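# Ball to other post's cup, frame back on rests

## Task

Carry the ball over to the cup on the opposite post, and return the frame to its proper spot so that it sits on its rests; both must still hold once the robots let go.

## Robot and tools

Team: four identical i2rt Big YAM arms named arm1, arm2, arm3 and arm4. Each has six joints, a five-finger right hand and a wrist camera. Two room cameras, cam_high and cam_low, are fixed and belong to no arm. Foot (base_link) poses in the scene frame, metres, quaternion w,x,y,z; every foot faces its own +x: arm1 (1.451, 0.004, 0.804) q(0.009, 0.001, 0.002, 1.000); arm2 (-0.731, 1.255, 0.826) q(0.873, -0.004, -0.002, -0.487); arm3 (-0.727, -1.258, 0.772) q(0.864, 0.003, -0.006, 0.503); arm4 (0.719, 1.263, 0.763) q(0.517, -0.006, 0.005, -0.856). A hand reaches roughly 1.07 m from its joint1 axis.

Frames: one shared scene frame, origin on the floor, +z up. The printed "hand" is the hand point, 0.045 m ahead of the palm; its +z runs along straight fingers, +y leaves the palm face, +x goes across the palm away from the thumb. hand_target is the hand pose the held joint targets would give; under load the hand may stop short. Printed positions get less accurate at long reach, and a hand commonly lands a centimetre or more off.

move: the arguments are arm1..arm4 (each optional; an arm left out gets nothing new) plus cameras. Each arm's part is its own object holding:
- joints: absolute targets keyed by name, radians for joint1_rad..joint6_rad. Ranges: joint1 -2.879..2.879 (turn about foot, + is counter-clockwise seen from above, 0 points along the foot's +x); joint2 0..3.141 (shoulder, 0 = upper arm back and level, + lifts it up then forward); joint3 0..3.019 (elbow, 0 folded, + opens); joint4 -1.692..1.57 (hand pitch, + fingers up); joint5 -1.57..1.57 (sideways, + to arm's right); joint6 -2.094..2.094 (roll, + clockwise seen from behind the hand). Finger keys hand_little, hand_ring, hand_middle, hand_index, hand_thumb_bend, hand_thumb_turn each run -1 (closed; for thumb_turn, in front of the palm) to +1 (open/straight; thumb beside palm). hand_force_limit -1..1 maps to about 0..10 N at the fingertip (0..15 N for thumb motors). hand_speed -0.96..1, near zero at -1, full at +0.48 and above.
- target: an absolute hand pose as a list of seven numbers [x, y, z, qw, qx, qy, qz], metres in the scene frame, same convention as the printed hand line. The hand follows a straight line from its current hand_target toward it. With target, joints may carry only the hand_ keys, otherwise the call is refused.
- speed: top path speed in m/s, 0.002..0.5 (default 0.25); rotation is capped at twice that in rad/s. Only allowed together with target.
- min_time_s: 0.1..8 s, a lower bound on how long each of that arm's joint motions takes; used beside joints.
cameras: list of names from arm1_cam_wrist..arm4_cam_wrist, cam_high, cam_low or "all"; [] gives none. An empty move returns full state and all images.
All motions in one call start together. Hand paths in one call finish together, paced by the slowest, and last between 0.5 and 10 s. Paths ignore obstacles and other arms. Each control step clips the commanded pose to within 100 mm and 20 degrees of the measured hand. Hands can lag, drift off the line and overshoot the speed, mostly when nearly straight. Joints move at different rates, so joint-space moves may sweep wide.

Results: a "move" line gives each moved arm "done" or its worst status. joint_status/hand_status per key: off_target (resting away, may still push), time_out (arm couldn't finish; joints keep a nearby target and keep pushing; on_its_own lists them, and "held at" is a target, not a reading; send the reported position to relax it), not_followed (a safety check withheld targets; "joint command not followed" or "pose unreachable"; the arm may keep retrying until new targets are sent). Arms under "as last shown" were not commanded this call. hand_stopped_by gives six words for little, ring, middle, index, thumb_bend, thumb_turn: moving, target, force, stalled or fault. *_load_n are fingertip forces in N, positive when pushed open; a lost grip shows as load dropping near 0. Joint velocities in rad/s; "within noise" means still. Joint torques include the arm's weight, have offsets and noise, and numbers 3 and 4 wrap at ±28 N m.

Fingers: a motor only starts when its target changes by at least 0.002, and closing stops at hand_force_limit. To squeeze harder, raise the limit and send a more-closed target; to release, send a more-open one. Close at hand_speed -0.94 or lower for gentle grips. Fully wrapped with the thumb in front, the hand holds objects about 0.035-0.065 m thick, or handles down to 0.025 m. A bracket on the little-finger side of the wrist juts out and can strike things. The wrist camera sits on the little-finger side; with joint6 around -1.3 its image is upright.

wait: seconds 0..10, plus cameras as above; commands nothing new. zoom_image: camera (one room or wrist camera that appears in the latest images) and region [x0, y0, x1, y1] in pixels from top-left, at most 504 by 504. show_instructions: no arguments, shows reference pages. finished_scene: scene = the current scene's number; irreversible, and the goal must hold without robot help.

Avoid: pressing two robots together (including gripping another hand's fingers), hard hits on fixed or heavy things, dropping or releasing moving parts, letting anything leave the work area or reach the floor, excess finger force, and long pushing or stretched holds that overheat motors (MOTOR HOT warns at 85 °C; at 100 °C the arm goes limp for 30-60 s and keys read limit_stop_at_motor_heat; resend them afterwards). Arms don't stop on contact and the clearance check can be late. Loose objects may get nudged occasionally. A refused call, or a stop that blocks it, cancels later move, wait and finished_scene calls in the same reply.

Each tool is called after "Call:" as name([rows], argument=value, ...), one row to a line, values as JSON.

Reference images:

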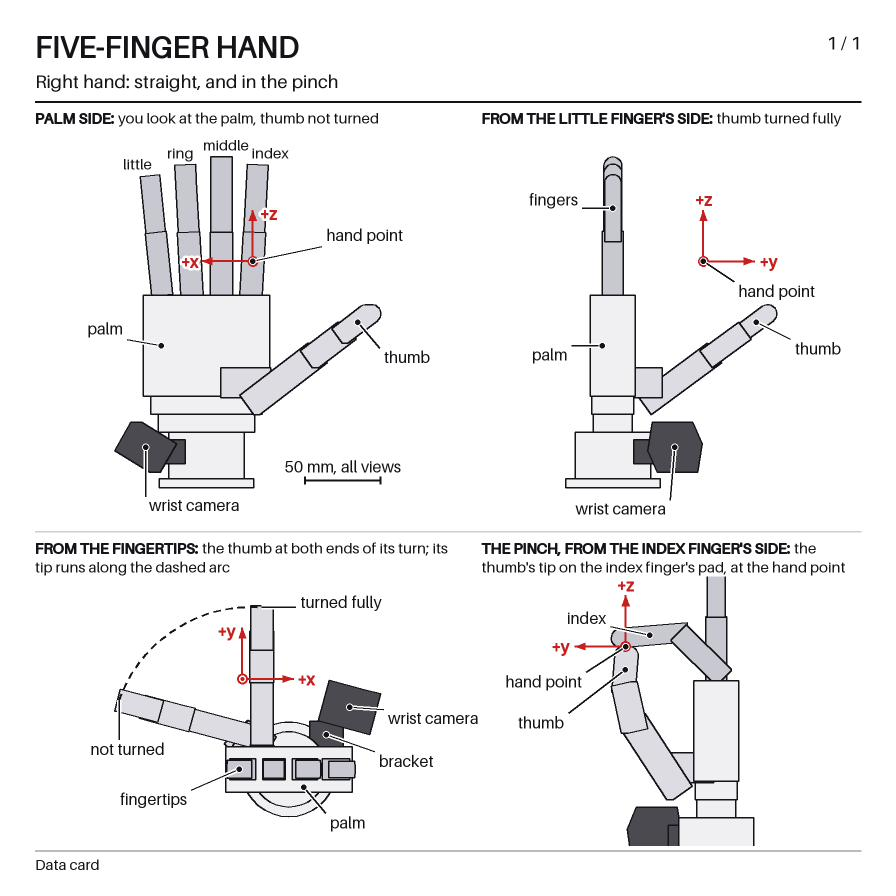

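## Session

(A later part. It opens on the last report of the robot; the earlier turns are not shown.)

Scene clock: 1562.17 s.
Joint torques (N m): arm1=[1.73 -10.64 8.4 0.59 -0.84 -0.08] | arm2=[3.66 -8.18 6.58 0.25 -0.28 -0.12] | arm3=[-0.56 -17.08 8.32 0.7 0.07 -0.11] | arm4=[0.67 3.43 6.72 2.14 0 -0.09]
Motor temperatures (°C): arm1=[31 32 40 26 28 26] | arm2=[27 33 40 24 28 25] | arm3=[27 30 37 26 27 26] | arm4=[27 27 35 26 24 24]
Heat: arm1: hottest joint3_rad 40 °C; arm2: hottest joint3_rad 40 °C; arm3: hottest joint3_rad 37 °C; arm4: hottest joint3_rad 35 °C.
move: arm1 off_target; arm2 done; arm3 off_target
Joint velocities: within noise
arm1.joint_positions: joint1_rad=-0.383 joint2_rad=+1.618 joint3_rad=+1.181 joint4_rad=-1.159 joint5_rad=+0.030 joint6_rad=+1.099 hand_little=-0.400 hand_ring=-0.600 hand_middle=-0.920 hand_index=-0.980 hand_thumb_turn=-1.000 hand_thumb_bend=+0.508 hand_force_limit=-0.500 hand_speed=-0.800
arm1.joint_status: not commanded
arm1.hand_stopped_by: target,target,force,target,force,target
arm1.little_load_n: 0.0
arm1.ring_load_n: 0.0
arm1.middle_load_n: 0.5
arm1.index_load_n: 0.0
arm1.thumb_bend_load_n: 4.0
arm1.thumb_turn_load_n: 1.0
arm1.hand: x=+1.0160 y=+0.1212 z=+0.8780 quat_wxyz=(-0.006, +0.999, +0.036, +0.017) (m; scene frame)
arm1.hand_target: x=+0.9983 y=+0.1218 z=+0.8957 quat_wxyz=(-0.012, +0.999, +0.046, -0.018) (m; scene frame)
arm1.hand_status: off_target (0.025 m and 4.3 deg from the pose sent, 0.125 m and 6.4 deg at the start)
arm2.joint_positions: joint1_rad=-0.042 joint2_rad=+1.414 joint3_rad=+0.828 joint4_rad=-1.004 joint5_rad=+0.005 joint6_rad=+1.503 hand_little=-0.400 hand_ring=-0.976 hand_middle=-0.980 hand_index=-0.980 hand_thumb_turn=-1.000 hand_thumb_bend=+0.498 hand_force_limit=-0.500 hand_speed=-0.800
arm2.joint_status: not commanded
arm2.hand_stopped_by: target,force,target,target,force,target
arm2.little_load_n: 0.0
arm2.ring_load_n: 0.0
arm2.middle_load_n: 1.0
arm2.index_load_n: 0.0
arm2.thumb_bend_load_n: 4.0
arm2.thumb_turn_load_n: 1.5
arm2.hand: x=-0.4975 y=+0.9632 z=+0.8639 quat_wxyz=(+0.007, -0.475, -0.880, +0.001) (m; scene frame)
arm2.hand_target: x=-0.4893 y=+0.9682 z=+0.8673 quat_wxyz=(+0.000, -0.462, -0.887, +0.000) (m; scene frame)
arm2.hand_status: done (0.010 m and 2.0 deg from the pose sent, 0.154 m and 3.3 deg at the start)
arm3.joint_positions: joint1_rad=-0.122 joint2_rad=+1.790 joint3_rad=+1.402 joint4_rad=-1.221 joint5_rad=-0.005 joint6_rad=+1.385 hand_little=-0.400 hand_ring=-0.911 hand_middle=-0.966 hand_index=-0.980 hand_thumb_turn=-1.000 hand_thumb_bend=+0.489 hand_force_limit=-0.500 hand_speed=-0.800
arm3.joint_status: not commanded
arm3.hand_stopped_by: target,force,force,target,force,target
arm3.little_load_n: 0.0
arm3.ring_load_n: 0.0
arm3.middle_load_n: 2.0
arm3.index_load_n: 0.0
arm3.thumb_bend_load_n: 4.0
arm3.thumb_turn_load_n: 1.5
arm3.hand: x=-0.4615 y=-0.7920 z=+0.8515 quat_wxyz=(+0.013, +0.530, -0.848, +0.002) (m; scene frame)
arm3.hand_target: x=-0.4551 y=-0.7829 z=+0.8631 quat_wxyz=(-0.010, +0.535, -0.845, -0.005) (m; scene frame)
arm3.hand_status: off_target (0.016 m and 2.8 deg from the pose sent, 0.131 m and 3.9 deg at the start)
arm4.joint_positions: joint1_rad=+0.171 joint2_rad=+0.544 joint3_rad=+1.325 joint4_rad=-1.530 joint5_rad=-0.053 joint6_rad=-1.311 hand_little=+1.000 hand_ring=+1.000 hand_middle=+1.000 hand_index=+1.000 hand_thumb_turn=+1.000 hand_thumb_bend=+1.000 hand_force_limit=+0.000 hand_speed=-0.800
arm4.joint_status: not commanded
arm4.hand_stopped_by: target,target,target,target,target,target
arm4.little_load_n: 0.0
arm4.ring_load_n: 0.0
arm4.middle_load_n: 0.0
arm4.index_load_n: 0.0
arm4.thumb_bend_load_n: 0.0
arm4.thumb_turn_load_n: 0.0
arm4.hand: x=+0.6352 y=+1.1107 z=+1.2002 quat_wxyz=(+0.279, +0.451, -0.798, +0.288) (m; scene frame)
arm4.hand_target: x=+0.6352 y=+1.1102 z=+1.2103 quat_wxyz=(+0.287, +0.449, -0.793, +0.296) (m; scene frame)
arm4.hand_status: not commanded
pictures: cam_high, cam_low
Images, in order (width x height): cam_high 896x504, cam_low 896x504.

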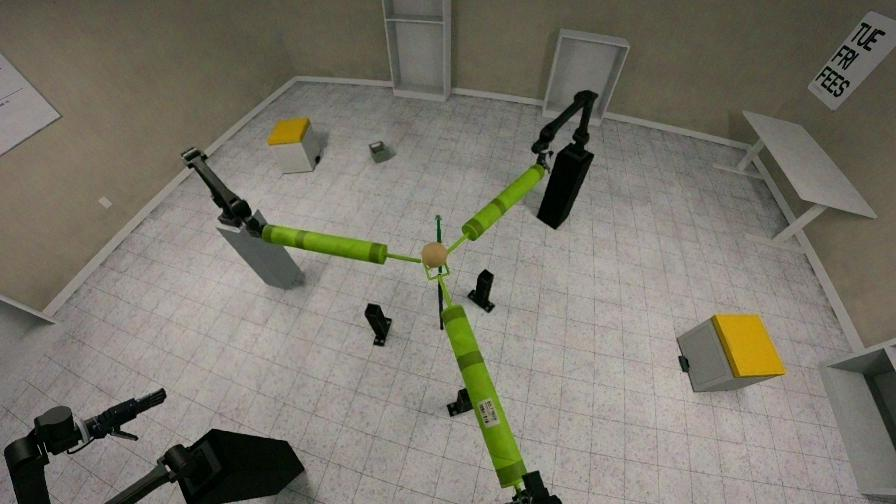

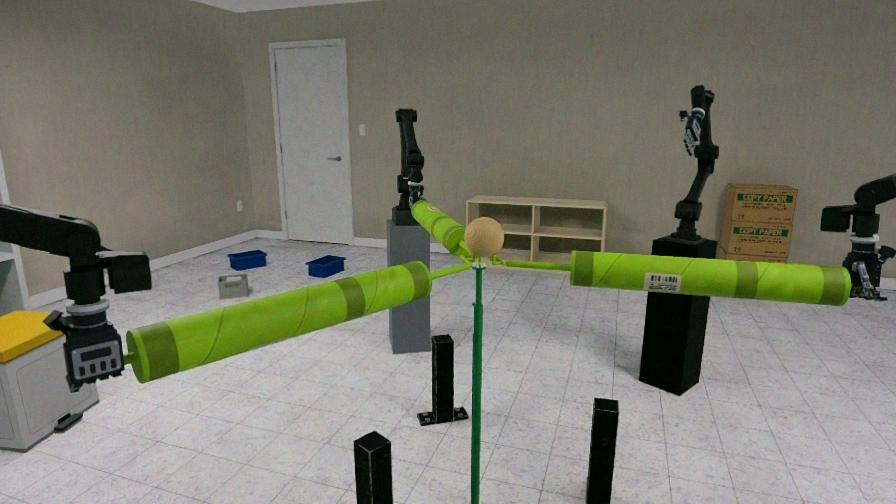

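Call:
move(arm1={"target": [0.9795, 0.092, 0.8453, -0.012, 0.9988, 0.046, -0.018], "speed": 0.06}, arm2={"target": [-0.5091, 0.9381, 0.8174, 0, 0.4617, 0.8870, 0], "speed": 0.06}, arm3={"target": [-0.475, -0.8126, 0.8129, 0.010, -0.535, 0.8448, 0.005], "speed": 0.06}, cameras=["cam_low", "cam_high"])

Call:
zoom_image(camera="cam_high", region=[400, 220, 480, 300])

Call:
zoom_image(camera="cam_low", region=[430, 210, 530, 310])

Scene clock: 1589.43 s.
Joint torques (N m): arm1=[2.32 -11.11 7.68 0.5 -0.4 0.07] | arm2=[1.26 -9.29 5.94 0.42 -0.29 -0.37] | arm3=[-1.14 -18.67 6.86 0.02 0.07 -0.19] | arm4=[0.67 3.43 6.75 2.13 -0.01 -0.08]
Motor temperatures (°C): arm1=[31 32 37 26 28 26] | arm2=[27 32 38 24 28 25] | arm3=[27 31 35 26 27 26] | arm4=[27 26 35 26 24 24]
Heat: arm1: hottest joint3_rad 37 °C; arm2: hottest joint3_rad 38 °C; arm3: hottest joint3_rad 35 °C; arm4: hottest joint3_rad 35 °C.
move: arm1 off_target; arm2 off_target; arm3 off_target
Joint velocities: within noise
arm1.joint_positions: joint1_rad=-0.318 joint2_rad=+1.694 joint3_rad=+1.132 joint4_rad=-1.030 joint5_rad=+0.021 joint6_rad=+1.160 hand_little=-0.400 hand_ring=-0.600 hand_middle=-0.920 hand_index=-0.980 hand_thumb_turn=-1.000 hand_thumb_bend=+0.508 hand_force_limit=-0.500 hand_speed=-0.800
arm1.joint_status: not commanded
arm1.hand_stopped_by: target,target,force,target,force,target
arm1.little_load_n: 0.0
arm1.ring_load_n: 0.0
arm1.middle_load_n: 0.5
arm1.index_load_n: 0.5
arm1.thumb_bend_load_n: 4.0
arm1.thumb_turn_load_n: 1.5
arm1.hand: x=+0.9986 y=+0.0946 z=+0.8294 quat_wxyz=(-0.004, +0.999, +0.038, +0.013) (m; scene frame)
arm1.hand_target: x=+0.9801 y=+0.0918 z=+0.8458 quat_wxyz=(-0.012, +0.999, +0.046, -0.018) (m; scene frame)
arm1.hand_status: off_target (0.025 m and 3.8 deg from the pose sent, 0.057 m and 4.3 deg at the start)
arm2.joint_positions: joint1_rad=-0.107 joint2_rad=+1.549 joint3_rad=+0.812 joint4_rad=-0.856 joint5_rad=+0.006 joint6_rad=+1.438 hand_little=-0.400 hand_ring=-0.976 hand_middle=-0.980 hand_index=-0.980 hand_thumb_turn=-1.000 hand_thumb_bend=+0.498 hand_force_limit=-0.500 hand_speed=-0.800
arm2.joint_status: not commanded
arm2.hand_stopped_by: target,force,target,target,force,target
arm2.little_load_n: 0.0
arm2.ring_load_n: 0.0
arm2.middle_load_n: 0.5
arm2.index_load_n: 0.0
arm2.thumb_bend_load_n: 3.5
arm2.thumb_turn_load_n: 1.5
arm2.hand: x=-0.5109 y=+0.9383 z=+0.8140 quat_wxyz=(+0.008, -0.476, -0.880, +0.000) (m; scene frame)
arm2.hand_target: x=-0.5092 y=+0.9381 z=+0.8173 quat_wxyz=(+0.000, -0.462, -0.887, +0.000) (m; scene frame)
arm2.hand_status: off_target (0.004 m and 2.1 deg from the pose sent, 0.054 m and 2.0 deg at the start)
arm3.joint_positions: joint1_rad=-0.122 joint2_rad=+1.790 joint3_rad=+1.225 joint4_rad=-1.048 joint5_rad=-0.005 joint6_rad=+1.388 hand_little=-0.400 hand_ring=-0.911 hand_middle=-0.966 hand_index=-0.980 hand_thumb_turn=-1.000 hand_thumb_bend=+0.489 hand_force_limit=-0.500 hand_speed=-0.800
arm3.joint_status: not commanded
arm3.hand_stopped_by: target,force,force,target,force,target
arm3.little_load_n: 0.0
arm3.ring_load_n: 0.5
arm3.middle_load_n: 2.0
arm3.index_load_n: 0.0
arm3.thumb_bend_load_n: 4.5
arm3.thumb_turn_load_n: 1.5
arm3.hand: x=-0.4802 y=-0.8171 z=+0.7909 quat_wxyz=(+0.015, +0.529, -0.849, +0.003) (m; scene frame)
arm3.hand_target: x=-0.4751 y=-0.8128 z=+0.8126 quat_wxyz=(-0.010, +0.535, -0.845, -0.005) (m; scene frame)
arm3.hand_status: off_target (0.023 m and 3.1 deg from the pose sent, 0.046 m and 2.8 deg at the start)
arm4: as last shown
pictures: cam_high, cam_low
Images, in order (width x height): cam_high 896x504, cam_low 896x504.

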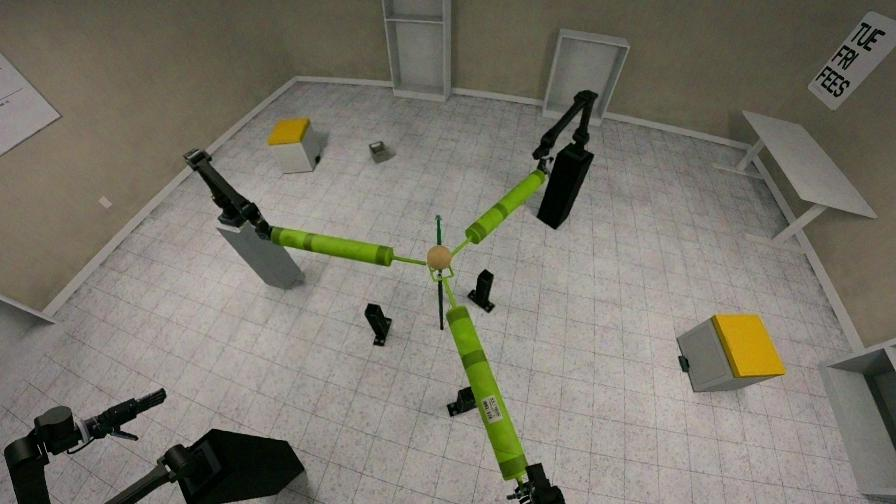

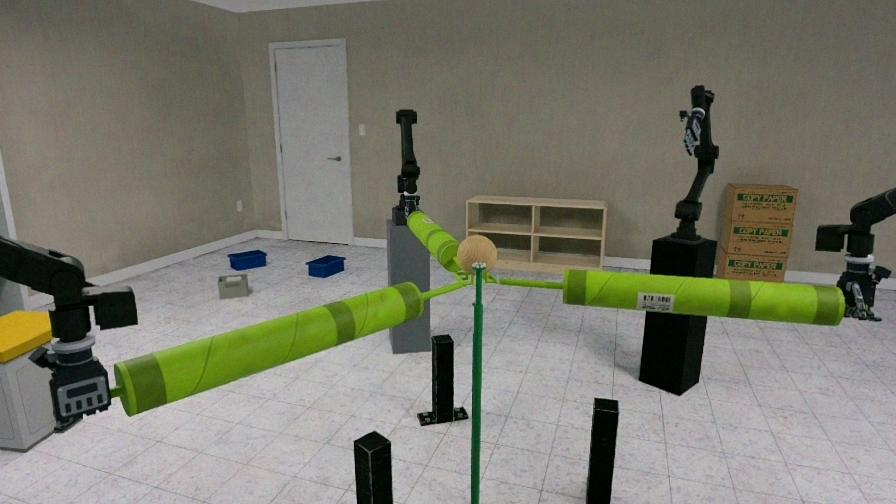

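Scaled by 6.300.

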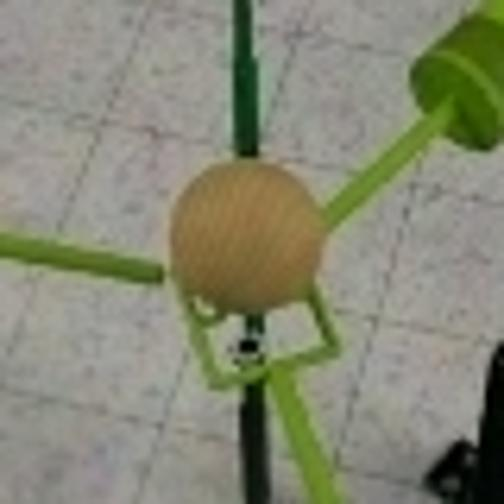

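Scaled by 5.040.

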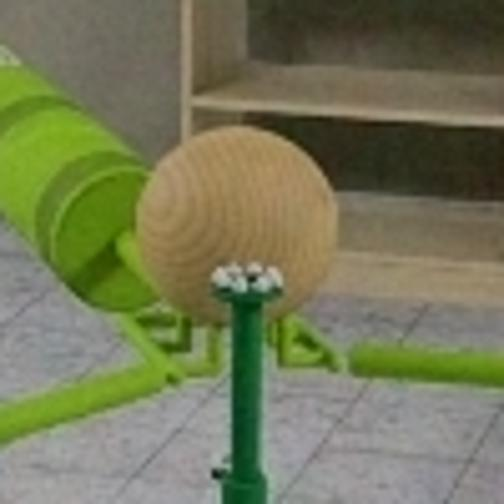

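Call:
move(arm1={"target": [0.9895, 0.094, 0.8053, -0.012, 0.9988, 0.046, -0.018], "speed": 0.05}, arm2={"target": [-0.4991, 0.9401, 0.7774, 0, 0.4617, 0.8870, 0], "speed": 0.05}, arm3={"target": [-0.465, -0.8106, 0.7829, 0.010, -0.535, 0.8448, 0.005], "speed": 0.05}, cameras=["cam_low", "cam_high"])

Call:
zoom_image(camera="cam_high", region=[400, 220, 480, 300])

Call:
zoom_image(camera="cam_low", region=[430, 210, 530, 310])

Scene clock: 1603.10 s.
Joint torques (N m): arm1=[1.55 -10.99 6.63 0.25 -0.4 -0.06] | arm2=[2.55 -9.88 5.18 0.29 -0.11 -0.16] | arm3=[-1.61 -16.79 7.35 0.55 -0.04 -0.28] | arm4=[0.67 3.43 6.72 2.14 0 -0.08]
Motor temperatures (°C): arm1=[31 32 36 26 28 26] | arm2=[27 31 38 24 28 25] | arm3=[27 31 34 26 27 26] | arm4=[27 26 35 26 24 24]
Heat: arm1: hottest joint3_rad 36 °C; arm2: hottest joint3_rad 38 °C; arm3: hottest joint3_rad 34 °C; arm4: hottest joint3_rad 35 °C.
move: arm1 off_target; arm2 done; arm3 off_target
Joint velocities: within noise
arm1.joint_positions: joint1_rad=-0.318 joint2_rad=+1.732 joint3_rad=+1.067 joint4_rad=-0.911 joint5_rad=+0.021 joint6_rad=+1.161 hand_little=-0.400 hand_ring=-0.600 hand_middle=-0.920 hand_index=-0.979 hand_thumb_turn=-1.000 hand_thumb_bend=+0.508 hand_force_limit=-0.500 hand_speed=-0.800
arm1.joint_status: not commanded
arm1.hand_stopped_by: target,target,force,target,force,target
arm1.little_load_n: 0.0
arm1.ring_load_n: 0.0
arm1.middle_load_n: 0.0
arm1.index_load_n: 1.0
arm1.thumb_bend_load_n: 3.5
arm1.thumb_turn_load_n: 1.0
arm1.hand: x=+1.0024 y=+0.0931 z=+0.7926 quat_wxyz=(-0.007, +0.999, +0.037, +0.006) (m; scene frame)
arm1.hand_target: x=+0.9898 y=+0.0940 z=+0.8055 quat_wxyz=(-0.012, +0.999, +0.046, -0.018) (m; scene frame)
arm1.hand_status: off_target (0.018 m and 2.9 deg from the pose sent, 0.026 m and 3.8 deg at the start)
arm2.joint_positions: joint1_rad=-0.098 joint2_rad=+1.641 joint3_rad=+0.785 joint4_rad=-0.732 joint5_rad=+0.000 joint6_rad=+1.446 hand_little=-0.400 hand_ring=-0.976 hand_middle=-0.980 hand_index=-0.980 hand_thumb_turn=-1.000 hand_thumb_bend=+0.498 hand_force_limit=-0.500 hand_speed=-0.800
arm2.joint_status: not commanded
arm2.hand_stopped_by: target,force,target,target,force,target
arm2.little_load_n: 0.0
arm2.ring_load_n: 0.0
arm2.middle_load_n: 1.5
arm2.index_load_n: 0.0
arm2.thumb_bend_load_n: 3.5
arm2.thumb_turn_load_n: 1.5
arm2.hand: x=-0.5053 y=+0.9370 z=+0.7755 quat_wxyz=(+0.005, -0.475, -0.880, -0.001) (m; scene frame)
arm2.hand_target: x=-0.4993 y=+0.9402 z=+0.7773 quat_wxyz=(+0.000, -0.462, -0.887, +0.000) (m; scene frame)
arm2.hand_status: done (0.007 m and 1.8 deg from the pose sent, 0.038 m and 2.0 deg at the start)
arm3.joint_positions: joint1_rad=-0.126 joint2_rad=+1.817 joint3_rad=+1.208 joint4_rad=-0.995 joint5_rad=-0.001 joint6_rad=+1.387 hand_little=-0.400 hand_ring=-0.911 hand_middle=-0.966 hand_index=-0.980 hand_thumb_turn=-1.000 hand_thumb_bend=+0.489 hand_force_limit=-0.500 hand_speed=-0.800
arm3.joint_status: not commanded
arm3.hand_stopped_by: target,force,force,target,force,target
arm3.little_load_n: 0.0
arm3.ring_load_n: 0.5
arm3.middle_load_n: 2.0
arm3.index_load_n: 0.5
arm3.thumb_bend_load_n: 4.0
arm3.thumb_turn_load_n: 1.5
arm3.hand: x=-0.4759 y=-0.8160 z=+0.7730 quat_wxyz=(+0.010, +0.527, -0.850, +0.002) (m; scene frame)
arm3.hand_target: x=-0.4651 y=-0.8107 z=+0.7831 quat_wxyz=(-0.010, +0.535, -0.845, -0.004) (m; scene frame)
arm3.hand_status: off_target (0.016 m and 2.6 deg from the pose sent, 0.018 m and 3.1 deg at the start)
arm4: as last shown
pictures: cam_high, cam_low
Images, in order (width x height): cam_high 896x504, cam_low 896x504.

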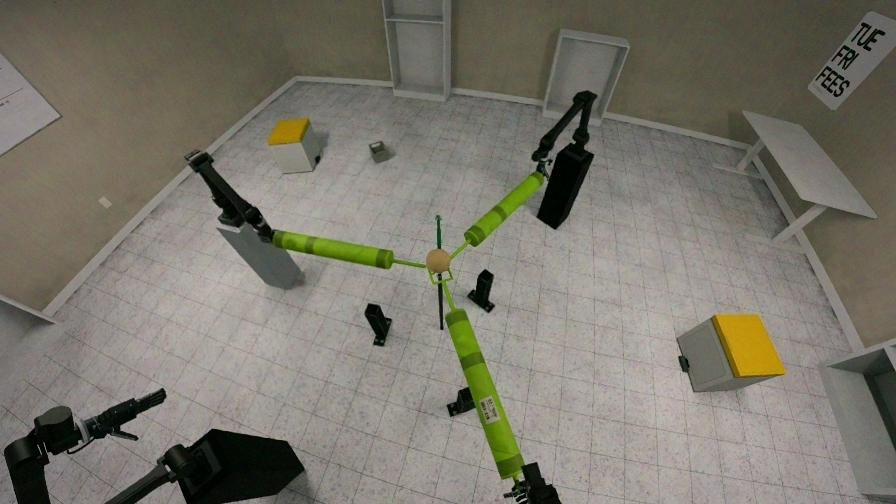

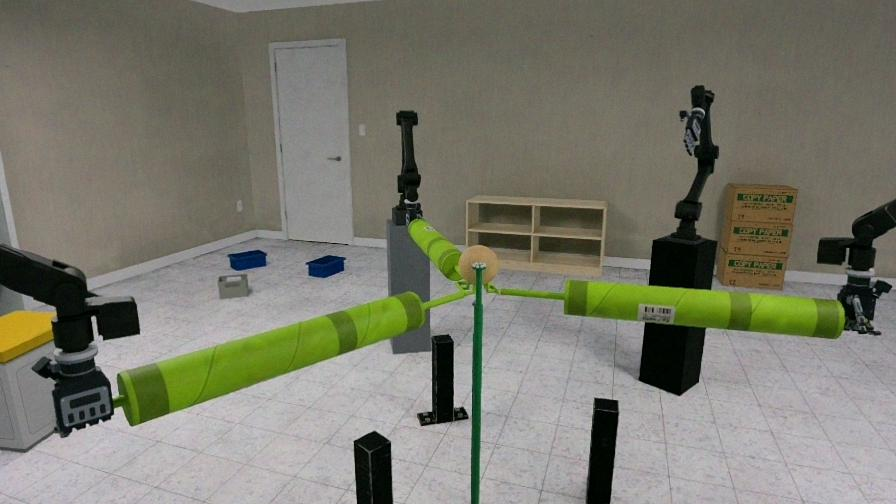

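Scaled by 6.300.

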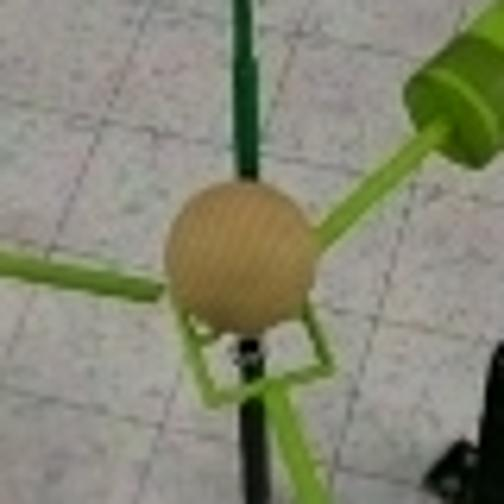

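Scaled by 5.040.

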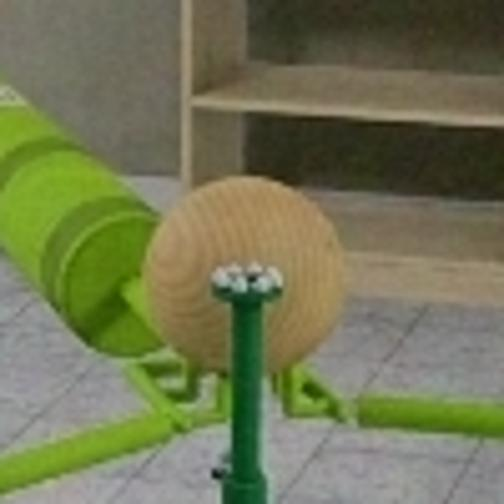

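Call:
move(arm1={"target": [0.9905, 0.094, 0.7703, -0.012, 0.9988, 0.046, -0.018], "speed": 0.04}, arm2={"target": [-0.4981, 0.9401, 0.7424, 0, 0.4617, 0.8870, 0], "speed": 0.04}, arm3={"target": [-0.464, -0.8106, 0.7479, 0.010, -0.535, 0.8448, 0.005], "speed": 0.04}, cameras=["cam_low", "cam_high"])

Call:
zoom_image(camera="cam_high", region=[400, 220, 480, 300])

Call:
zoom_image(camera="cam_low", region=[430, 230, 530, 330])

Scene clock: 1615.07 s.
Joint torques (N m): arm1=[1.38 -11.16 5.97 0.21 -0.41 -0.08] | arm2=[2.96 -9.93 4.04 0.35 -0.09 -0.17] | arm3=[-1.08 -16.67 7.06 0.66 -0.1 -0.29] | arm4=[0.67 3.43 6.71 2.13 0 -0.09]
Motor temperatures (°C): arm1=[31 32 35 26 28 26] | arm2=[27 31 37 24 28 25] | arm3=[27 31 34 26 27 26] | arm4=[27 26 36 26 24 24]
Heat: arm1: hottest joint3_rad 35 °C; arm2: hottest joint3_rad 37 °C; arm3: hottest joint3_rad 34 °C; arm4: hottest joint3_rad 36 °C.
move: arm1 off_target; arm2 done; arm3 off_target
Joint velocities: within noise
arm1.joint_positions: joint1_rad=-0.318 joint2_rad=+1.790 joint3_rad=+1.036 joint4_rad=-0.818 joint5_rad=+0.021 joint6_rad=+1.161 hand_little=-0.400 hand_ring=-0.600 hand_middle=-0.920 hand_index=-0.979 hand_thumb_turn=-1.000 hand_thumb_bend=+0.508 hand_force_limit=-0.500 hand_speed=-0.800
arm1.joint_status: not commanded
arm1.hand_stopped_by: target,target,force,target,force,target
arm1.little_load_n: 0.0
arm1.ring_load_n: 0.0
arm1.middle_load_n: -0.5
arm1.index_load_n: 1.0
arm1.thumb_bend_load_n: 4.0
arm1.thumb_turn_load_n: 1.5
arm1.hand: x=+1.0025 y=+0.0929 z=+0.7588 quat_wxyz=(-0.008, +0.999, +0.037, +0.004) (m; scene frame)
arm1.hand_target: x=+0.9907 y=+0.0940 z=+0.7704 quat_wxyz=(-0.012, +0.999, +0.046, -0.018) (m; scene frame)
arm1.hand_status: off_target (0.017 m and 2.7 deg from the pose sent, 0.025 m and 2.9 deg at the start)
arm2.joint_positions: joint1_rad=-0.094 joint2_rad=+1.729 joint3_rad=+0.767 joint4_rad=-0.625 joint5_rad=+0.000 joint6_rad=+1.449 hand_little=-0.400 hand_ring=-0.976 hand_middle=-0.980 hand_index=-0.980 hand_thumb_turn=-1.000 hand_thumb_bend=+0.498 hand_force_limit=-0.500 hand_speed=-0.800
arm2.joint_status: not commanded
arm2.hand_stopped_by: target,force,target,target,force,target
arm2.little_load_n: 0.0
arm2.ring_load_n: 0.0
arm2.middle_load_n: 1.0
arm2.index_load_n: 0.0
arm2.thumb_bend_load_n: 3.5
arm2.thumb_turn_load_n: 1.5
arm2.hand: x=-0.5036 y=+0.9364 z=+0.7411 quat_wxyz=(+0.004, -0.475, -0.880, -0.001) (m; scene frame)
arm2.hand_target: x=-0.4982 y=+0.9401 z=+0.7424 quat_wxyz=(+0.000, -0.462, -0.887, +0.000) (m; scene frame)
arm2.hand_status: done (0.007 m and 1.8 deg from the pose sent, 0.034 m and 1.8 deg at the start)
arm3.joint_positions: joint1_rad=-0.128 joint2_rad=+1.871 joint3_rad=+1.179 joint4_rad=-0.911 joint5_rad=+0.000 joint6_rad=+1.386 hand_little=-0.400 hand_ring=-0.911 hand_middle=-0.966 hand_index=-0.980 hand_thumb_turn=-1.000 hand_thumb_bend=+0.489 hand_force_limit=-0.500 hand_speed=-0.800
arm3.joint_status: not commanded
arm3.hand_stopped_by: target,force,force,target,force,target
arm3.little_load_n: 0.0
arm3.ring_load_n: 0.0
arm3.middle_load_n: 2.0
arm3.index_load_n: 0.0
arm3.thumb_bend_load_n: 4.0
arm3.thumb_turn_load_n: 1.5
arm3.hand: x=-0.4750 y=-0.8166 z=+0.7386 quat_wxyz=(+0.009, +0.527, -0.850, +0.003) (m; scene frame)
arm3.hand_target: x=-0.4641 y=-0.8109 z=+0.7480 quat_wxyz=(-0.010, +0.535, -0.845, -0.004) (m; scene frame)
arm3.hand_status: off_target (0.016 m and 2.6 deg from the pose sent, 0.028 m and 2.6 deg at the start)
arm4: as last shown
pictures: cam_high, cam_low
Images, in order (width x height): cam_high 896x504, cam_low 896x504.

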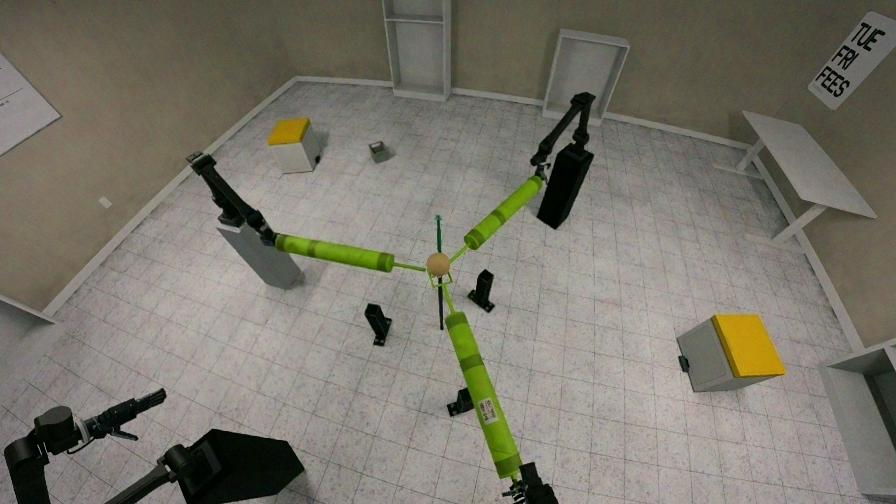

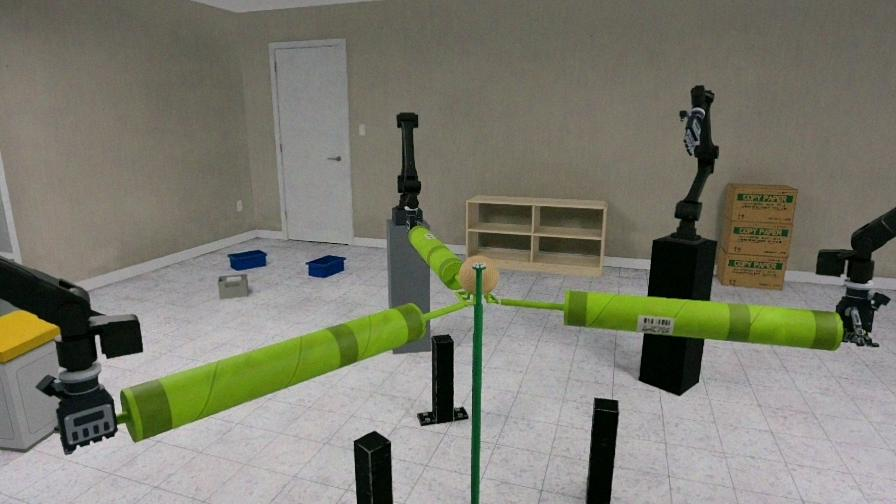

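Scaled by 6.300.

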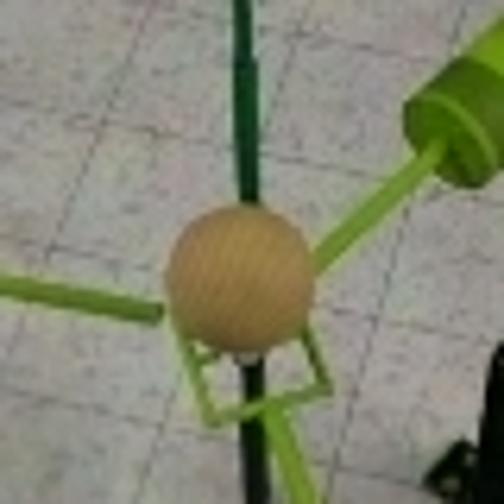

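Scaled by 5.040.

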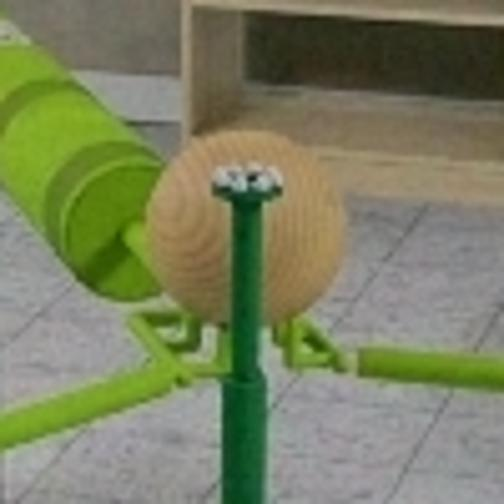

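Call:
move(arm1={"target": [0.9905, 0.094, 0.7353, -0.012, 0.9988, 0.046, -0.018], "speed": 0.04}, arm2={"target": [-0.4981, 0.9401, 0.7074, 0, 0.4617, 0.8870, 0], "speed": 0.04}, arm3={"target": [-0.464, -0.8106, 0.7129, 0.010, -0.535, 0.8448, 0.005], "speed": 0.04}, cameras=["cam_low", "cam_high"])

Call:
zoom_image(camera="cam_high", region=[400, 220, 480, 300])

Call:
zoom_image(camera="cam_low", region=[430, 230, 530, 330])

Scene clock: 1623.23 s.
Joint torques (N m): arm1=[1.38 -10.93 5.38 0.32 -0.43 -0.07] | arm2=[2.9 -10.46 3.52 0.5 -0.05 -0.21] | arm3=[-1.67 -15.79 6.57 0.91 -0.11 -0.3] | arm4=[0.62 3.49 6.74 2.13 0 -0.08]
Motor temperatures (°C): arm1=[31 32 35 26 28 26] | arm2=[27 31 36 24 28 25] | arm3=[27 31 34 26 27 26] | arm4=[27 26 36 26 24 24]
Heat: arm1: hottest joint3_rad 35 °C; arm2: hottest joint3_rad 36 °C; arm3: hottest joint3_rad 34 °C; arm4: hottest joint3_rad 36 °C.
move: arm1 off_target; arm2 done; arm3 off_target
Joint velocities: within noise
arm1.joint_positions: joint1_rad=-0.318 joint2_rad=+1.852 joint3_rad=+1.016 joint4_rad=-0.732 joint5_rad=+0.022 joint6_rad=+1.161 hand_little=-0.400 hand_ring=-0.600 hand_middle=-0.920 hand_index=-0.979 hand_thumb_turn=-1.000 hand_thumb_bend=+0.508 hand_force_limit=-0.500 hand_speed=-0.800
arm1.joint_status: not commanded
arm1.hand_stopped_by: target,target,force,target,force,target
arm1.little_load_n: 0.0
arm1.ring_load_n: 0.0
arm1.middle_load_n: 0.0
arm1.index_load_n: 1.0
arm1.thumb_bend_load_n: 4.0
arm1.thumb_turn_load_n: 1.0
arm1.hand: x=+1.0021 y=+0.0930 z=+0.7271 quat_wxyz=(-0.009, +0.999, +0.037, +0.002) (m; scene frame)
arm1.hand_target: x=+0.9908 y=+0.0939 z=+0.7354 quat_wxyz=(-0.012, +0.999, +0.046, -0.018) (m; scene frame)
arm1.hand_status: off_target (0.014 m and 2.5 deg from the pose sent, 0.026 m and 2.7 deg at the start)
arm2.joint_positions: joint1_rad=-0.094 joint2_rad=+1.820 joint3_rad=+0.757 joint4_rad=-0.523 joint5_rad=-0.001 joint6_rad=+1.449 hand_little=-0.400 hand_ring=-0.976 hand_middle=-0.980 hand_index=-0.980 hand_thumb_turn=-1.000 hand_thumb_bend=+0.498 hand_force_limit=-0.500 hand_speed=-0.800
arm2.joint_status: not commanded
arm2.hand_stopped_by: target,force,target,target,force,target
arm2.little_load_n: 0.0
arm2.ring_load_n: 0.0
arm2.middle_load_n: 1.0
arm2.index_load_n: 0.0
arm2.thumb_bend_load_n: 3.5
arm2.thumb_turn_load_n: 1.5
arm2.hand: x=-0.5033 y=+0.9360 z=+0.7078 quat_wxyz=(+0.003, -0.475, -0.880, +0.000) (m; scene frame)
arm2.hand_target: x=-0.4982 y=+0.9403 z=+0.7074 quat_wxyz=(+0.000, -0.462, -0.887, +0.000) (m; scene frame)
arm2.hand_status: done (0.007 m and 1.7 deg from the pose sent, 0.034 m and 1.8 deg at the start)
arm3.joint_positions: joint1_rad=-0.128 joint2_rad=+1.925 joint3_rad=+1.157 joint4_rad=-0.833 joint5_rad=+0.000 joint6_rad=+1.384 hand_little=-0.400 hand_ring=-0.911 hand_middle=-0.966 hand_index=-0.980 hand_thumb_turn=-1.000 hand_thumb_bend=+0.489 hand_force_limit=-0.500 hand_speed=-0.800
arm3.joint_status: not commanded
arm3.hand_stopped_by: target,force,force,target,force,target
arm3.little_load_n: 0.0
arm3.ring_load_n: 0.0
arm3.middle_load_n: 1.5
arm3.index_load_n: 0.5
arm3.thumb_bend_load_n: 4.0
arm3.thumb_turn_load_n: 1.0
arm3.hand: x=-0.4752 y=-0.8167 z=+0.7068 quat_wxyz=(+0.008, +0.528, -0.849, +0.002) (m; scene frame)
arm3.hand_target: x=-0.4641 y=-0.8107 z=+0.7131 quat_wxyz=(-0.010, +0.535, -0.845, -0.005) (m; scene frame)
arm3.hand_status: off_target (0.014 m and 2.5 deg from the pose sent, 0.029 m and 2.6 deg at the start)
arm4: as last shown
pictures: cam_high, cam_low
Images, in order (width x height): cam_high 896x504, cam_low 896x504.

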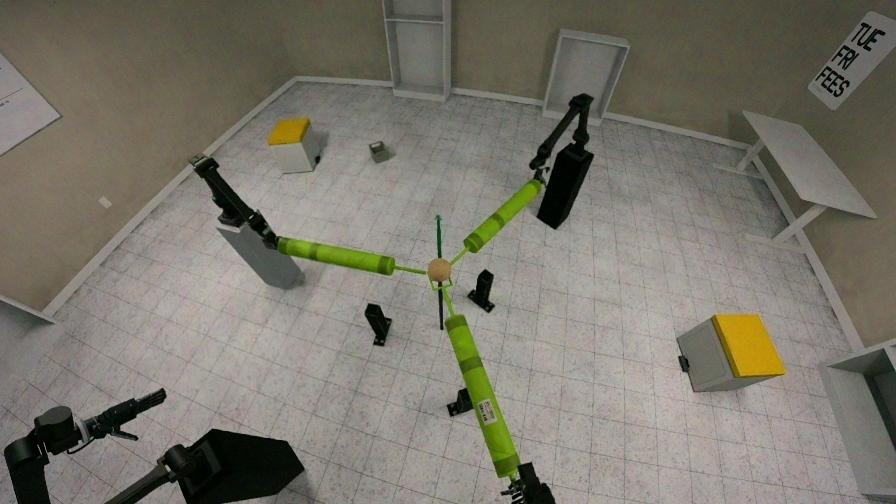

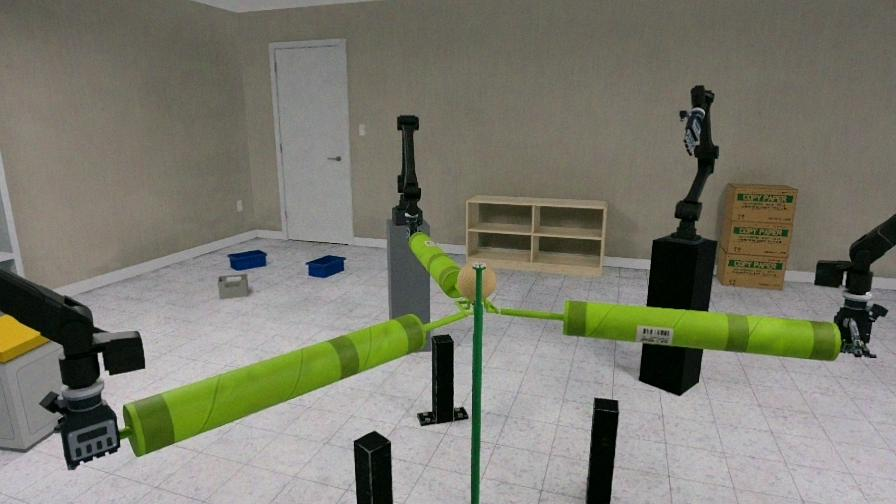

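Scaled by 6.300.

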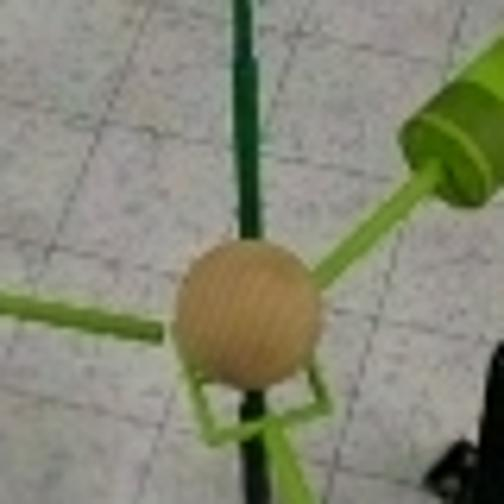

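Scaled by 5.040.

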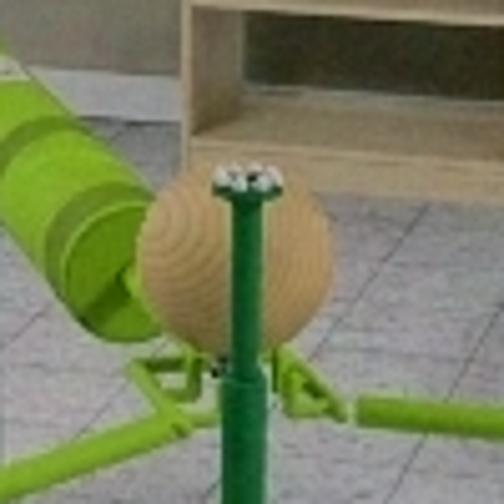

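Call:
move(arm1={"target": [0.9765, 0.105, 0.7253, -0.012, 0.9988, 0.046, -0.018], "speed": 0.04}, arm2={"target": [-0.5161, 0.9511, 0.6974, 0, 0.4617, 0.8870, 0], "speed": 0.04}, arm3={"target": [-0.484, -0.7986, 0.7029, 0.010, -0.535, 0.8448, 0.005], "speed": 0.04}, cameras=["cam_low", "cam_high"])

Call:
zoom_image(camera="cam_high", region=[400, 230, 480, 310])

Call:
zoom_image(camera="cam_low", region=[430, 250, 530, 350])

Scene clock: 1656.40 s.
Joint torques (N m): arm1=[1.03 -10.93 7.79 -0.23 -0.47 -0.2] | arm2=[0.85 -9.47 2.74 0.27 0.02 -0.44] | arm3=[0.26 -16.38 5.97 0.61 -0.17 -0.04] | arm4=[0.62 3.37 6.74 2.13 0 -0.08]
Motor temperatures (°C): arm1=[31 32 34 26 28 26] | arm2=[27 30 35 24 28 25] | arm3=[27 31 33 26 27 26] | arm4=[27 26 36 26 24 24]
Heat: arm1: hottest joint3_rad 34 °C; arm2: hottest joint3_rad 35 °C; arm3: hottest joint3_rad 33 °C; arm4: hottest joint3_rad 36 °C.
move: arm1 off_target; arm2 done; arm3 done
Joint velocities: within noise
arm1.joint_positions: joint1_rad=-0.325 joint2_rad=+1.896 joint3_rad=+1.033 joint4_rad=-0.712 joint5_rad=+0.023 joint6_rad=+1.161 hand_little=-0.400 hand_ring=-0.600 hand_middle=-0.920 hand_index=-0.979 hand_thumb_turn=-1.000 hand_thumb_bend=+0.508 hand_force_limit=-0.500 hand_speed=-0.800
arm1.joint_status: not commanded
arm1.hand_stopped_by: target,target,force,target,force,target
arm1.little_load_n: 0.0
arm1.ring_load_n: 0.0
arm1.middle_load_n: 0.0
arm1.index_load_n: 0.5
arm1.thumb_bend_load_n: 3.5
arm1.thumb_turn_load_n: 1.0
arm1.hand: x=+0.9977 y=+0.0981 z=+0.7125 quat_wxyz=(-0.008, +0.999, +0.034, +0.005) (m; scene frame)
arm1.hand_target: x=+0.9772 y=+0.1049 z=+0.7257 quat_wxyz=(-0.012, +0.999, +0.046, -0.018) (m; scene frame)
arm1.hand_status: off_target (0.026 m and 3.0 deg from the pose sent, 0.028 m and 2.5 deg at the start)
arm2.joint_positions: joint1_rad=-0.099 joint2_rad=+1.820 joint3_rad=+0.711 joint4_rad=-0.460 joint5_rad=-0.004 joint6_rad=+1.445 hand_little=-0.400 hand_ring=-0.976 hand_middle=-0.980 hand_index=-0.980 hand_thumb_turn=-1.000 hand_thumb_bend=+0.498 hand_force_limit=-0.500 hand_speed=-0.800
arm2.joint_status: not commanded
arm2.hand_stopped_by: target,force,target,target,force,target
arm2.little_load_n: 0.0
arm2.ring_load_n: 0.0
arm2.middle_load_n: 1.0
arm2.index_load_n: 0.5
arm2.thumb_bend_load_n: 4.0
arm2.thumb_turn_load_n: 2.0
arm2.hand: x=-0.5095 y=+0.9453 z=+0.7000 quat_wxyz=(-0.004, -0.475, -0.880, +0.003) (m; scene frame)
arm2.hand_target: x=-0.5159 y=+0.9512 z=+0.6974 quat_wxyz=(+0.000, -0.462, -0.887, +0.000) (m; scene frame)
arm2.hand_status: done (0.009 m and 1.8 deg from the pose sent, 0.022 m and 1.7 deg at the start)
arm3.joint_positions: joint1_rad=-0.103 joint2_rad=+1.937 joint3_rad=+1.150 joint4_rad=-0.800 joint5_rad=+0.000 joint6_rad=+1.407 hand_little=-0.400 hand_ring=-0.911 hand_middle=-0.966 hand_index=-0.980 hand_thumb_turn=-1.000 hand_thumb_bend=+0.489 hand_force_limit=-0.500 hand_speed=-0.800
arm3.joint_status: not commanded
arm3.hand_stopped_by: target,force,force,target,force,target
arm3.little_load_n: 0.0
arm3.ring_load_n: 0.0
arm3.middle_load_n: 1.5
arm3.index_load_n: 0.5
arm3.thumb_bend_load_n: 4.0
arm3.thumb_turn_load_n: 1.5
arm3.hand: x=-0.4838 y=-0.8077 z=+0.6995 quat_wxyz=(+0.002, +0.529, -0.849, +0.000) (m; scene frame)
arm3.hand_target: x=-0.4842 y=-0.7986 z=+0.7031 quat_wxyz=(-0.010, +0.535, -0.845, -0.005) (m; scene frame)
arm3.hand_status: done (0.010 m and 1.7 deg from the pose sent, 0.021 m and 2.5 deg at the start)
arm4: as last shown
pictures: cam_high, cam_low
Images, in order (width x height): cam_high 896x504, cam_low 896x504.

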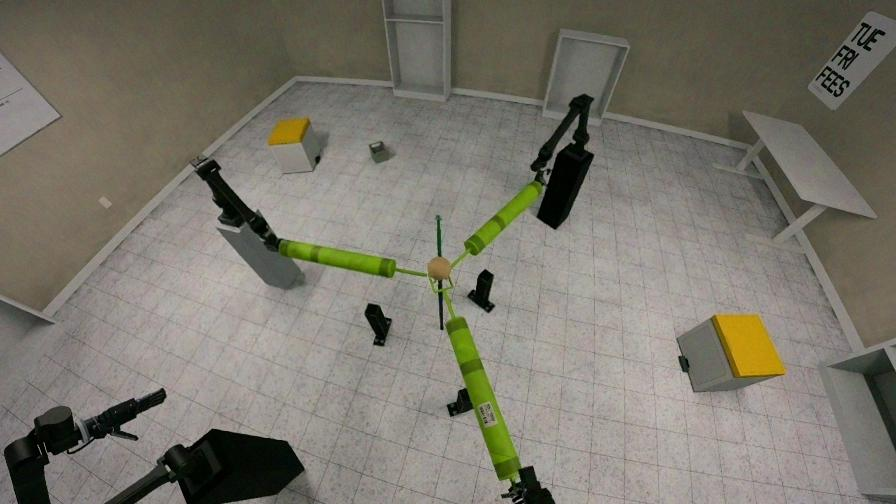

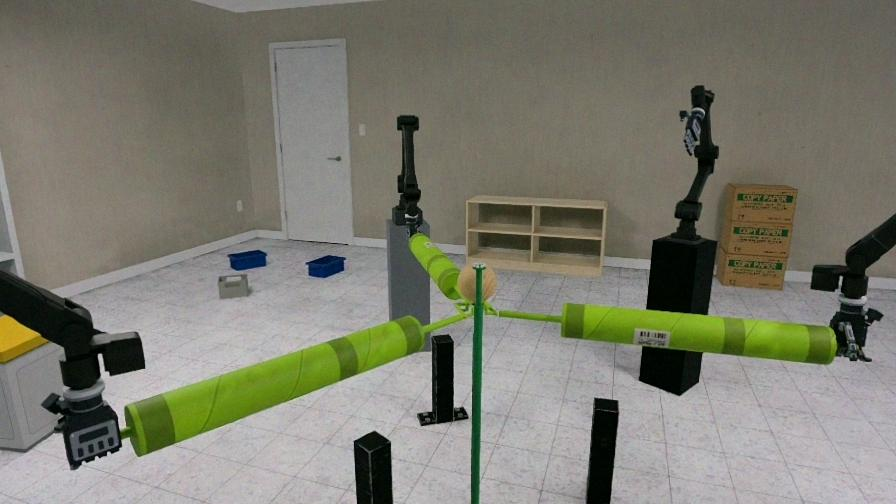

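Scaled by 6.300.

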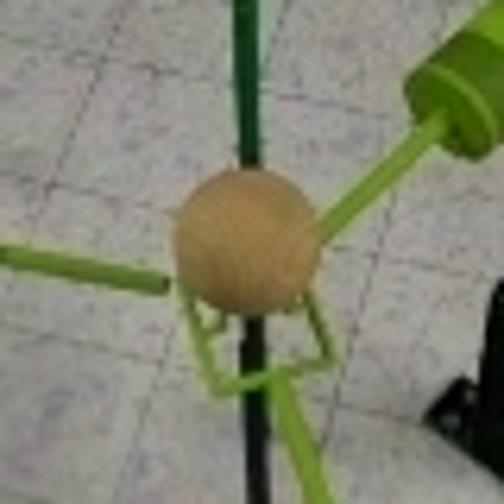

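Scaled by 5.040.

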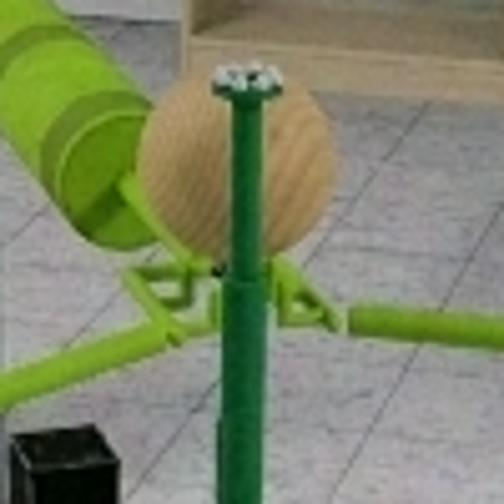

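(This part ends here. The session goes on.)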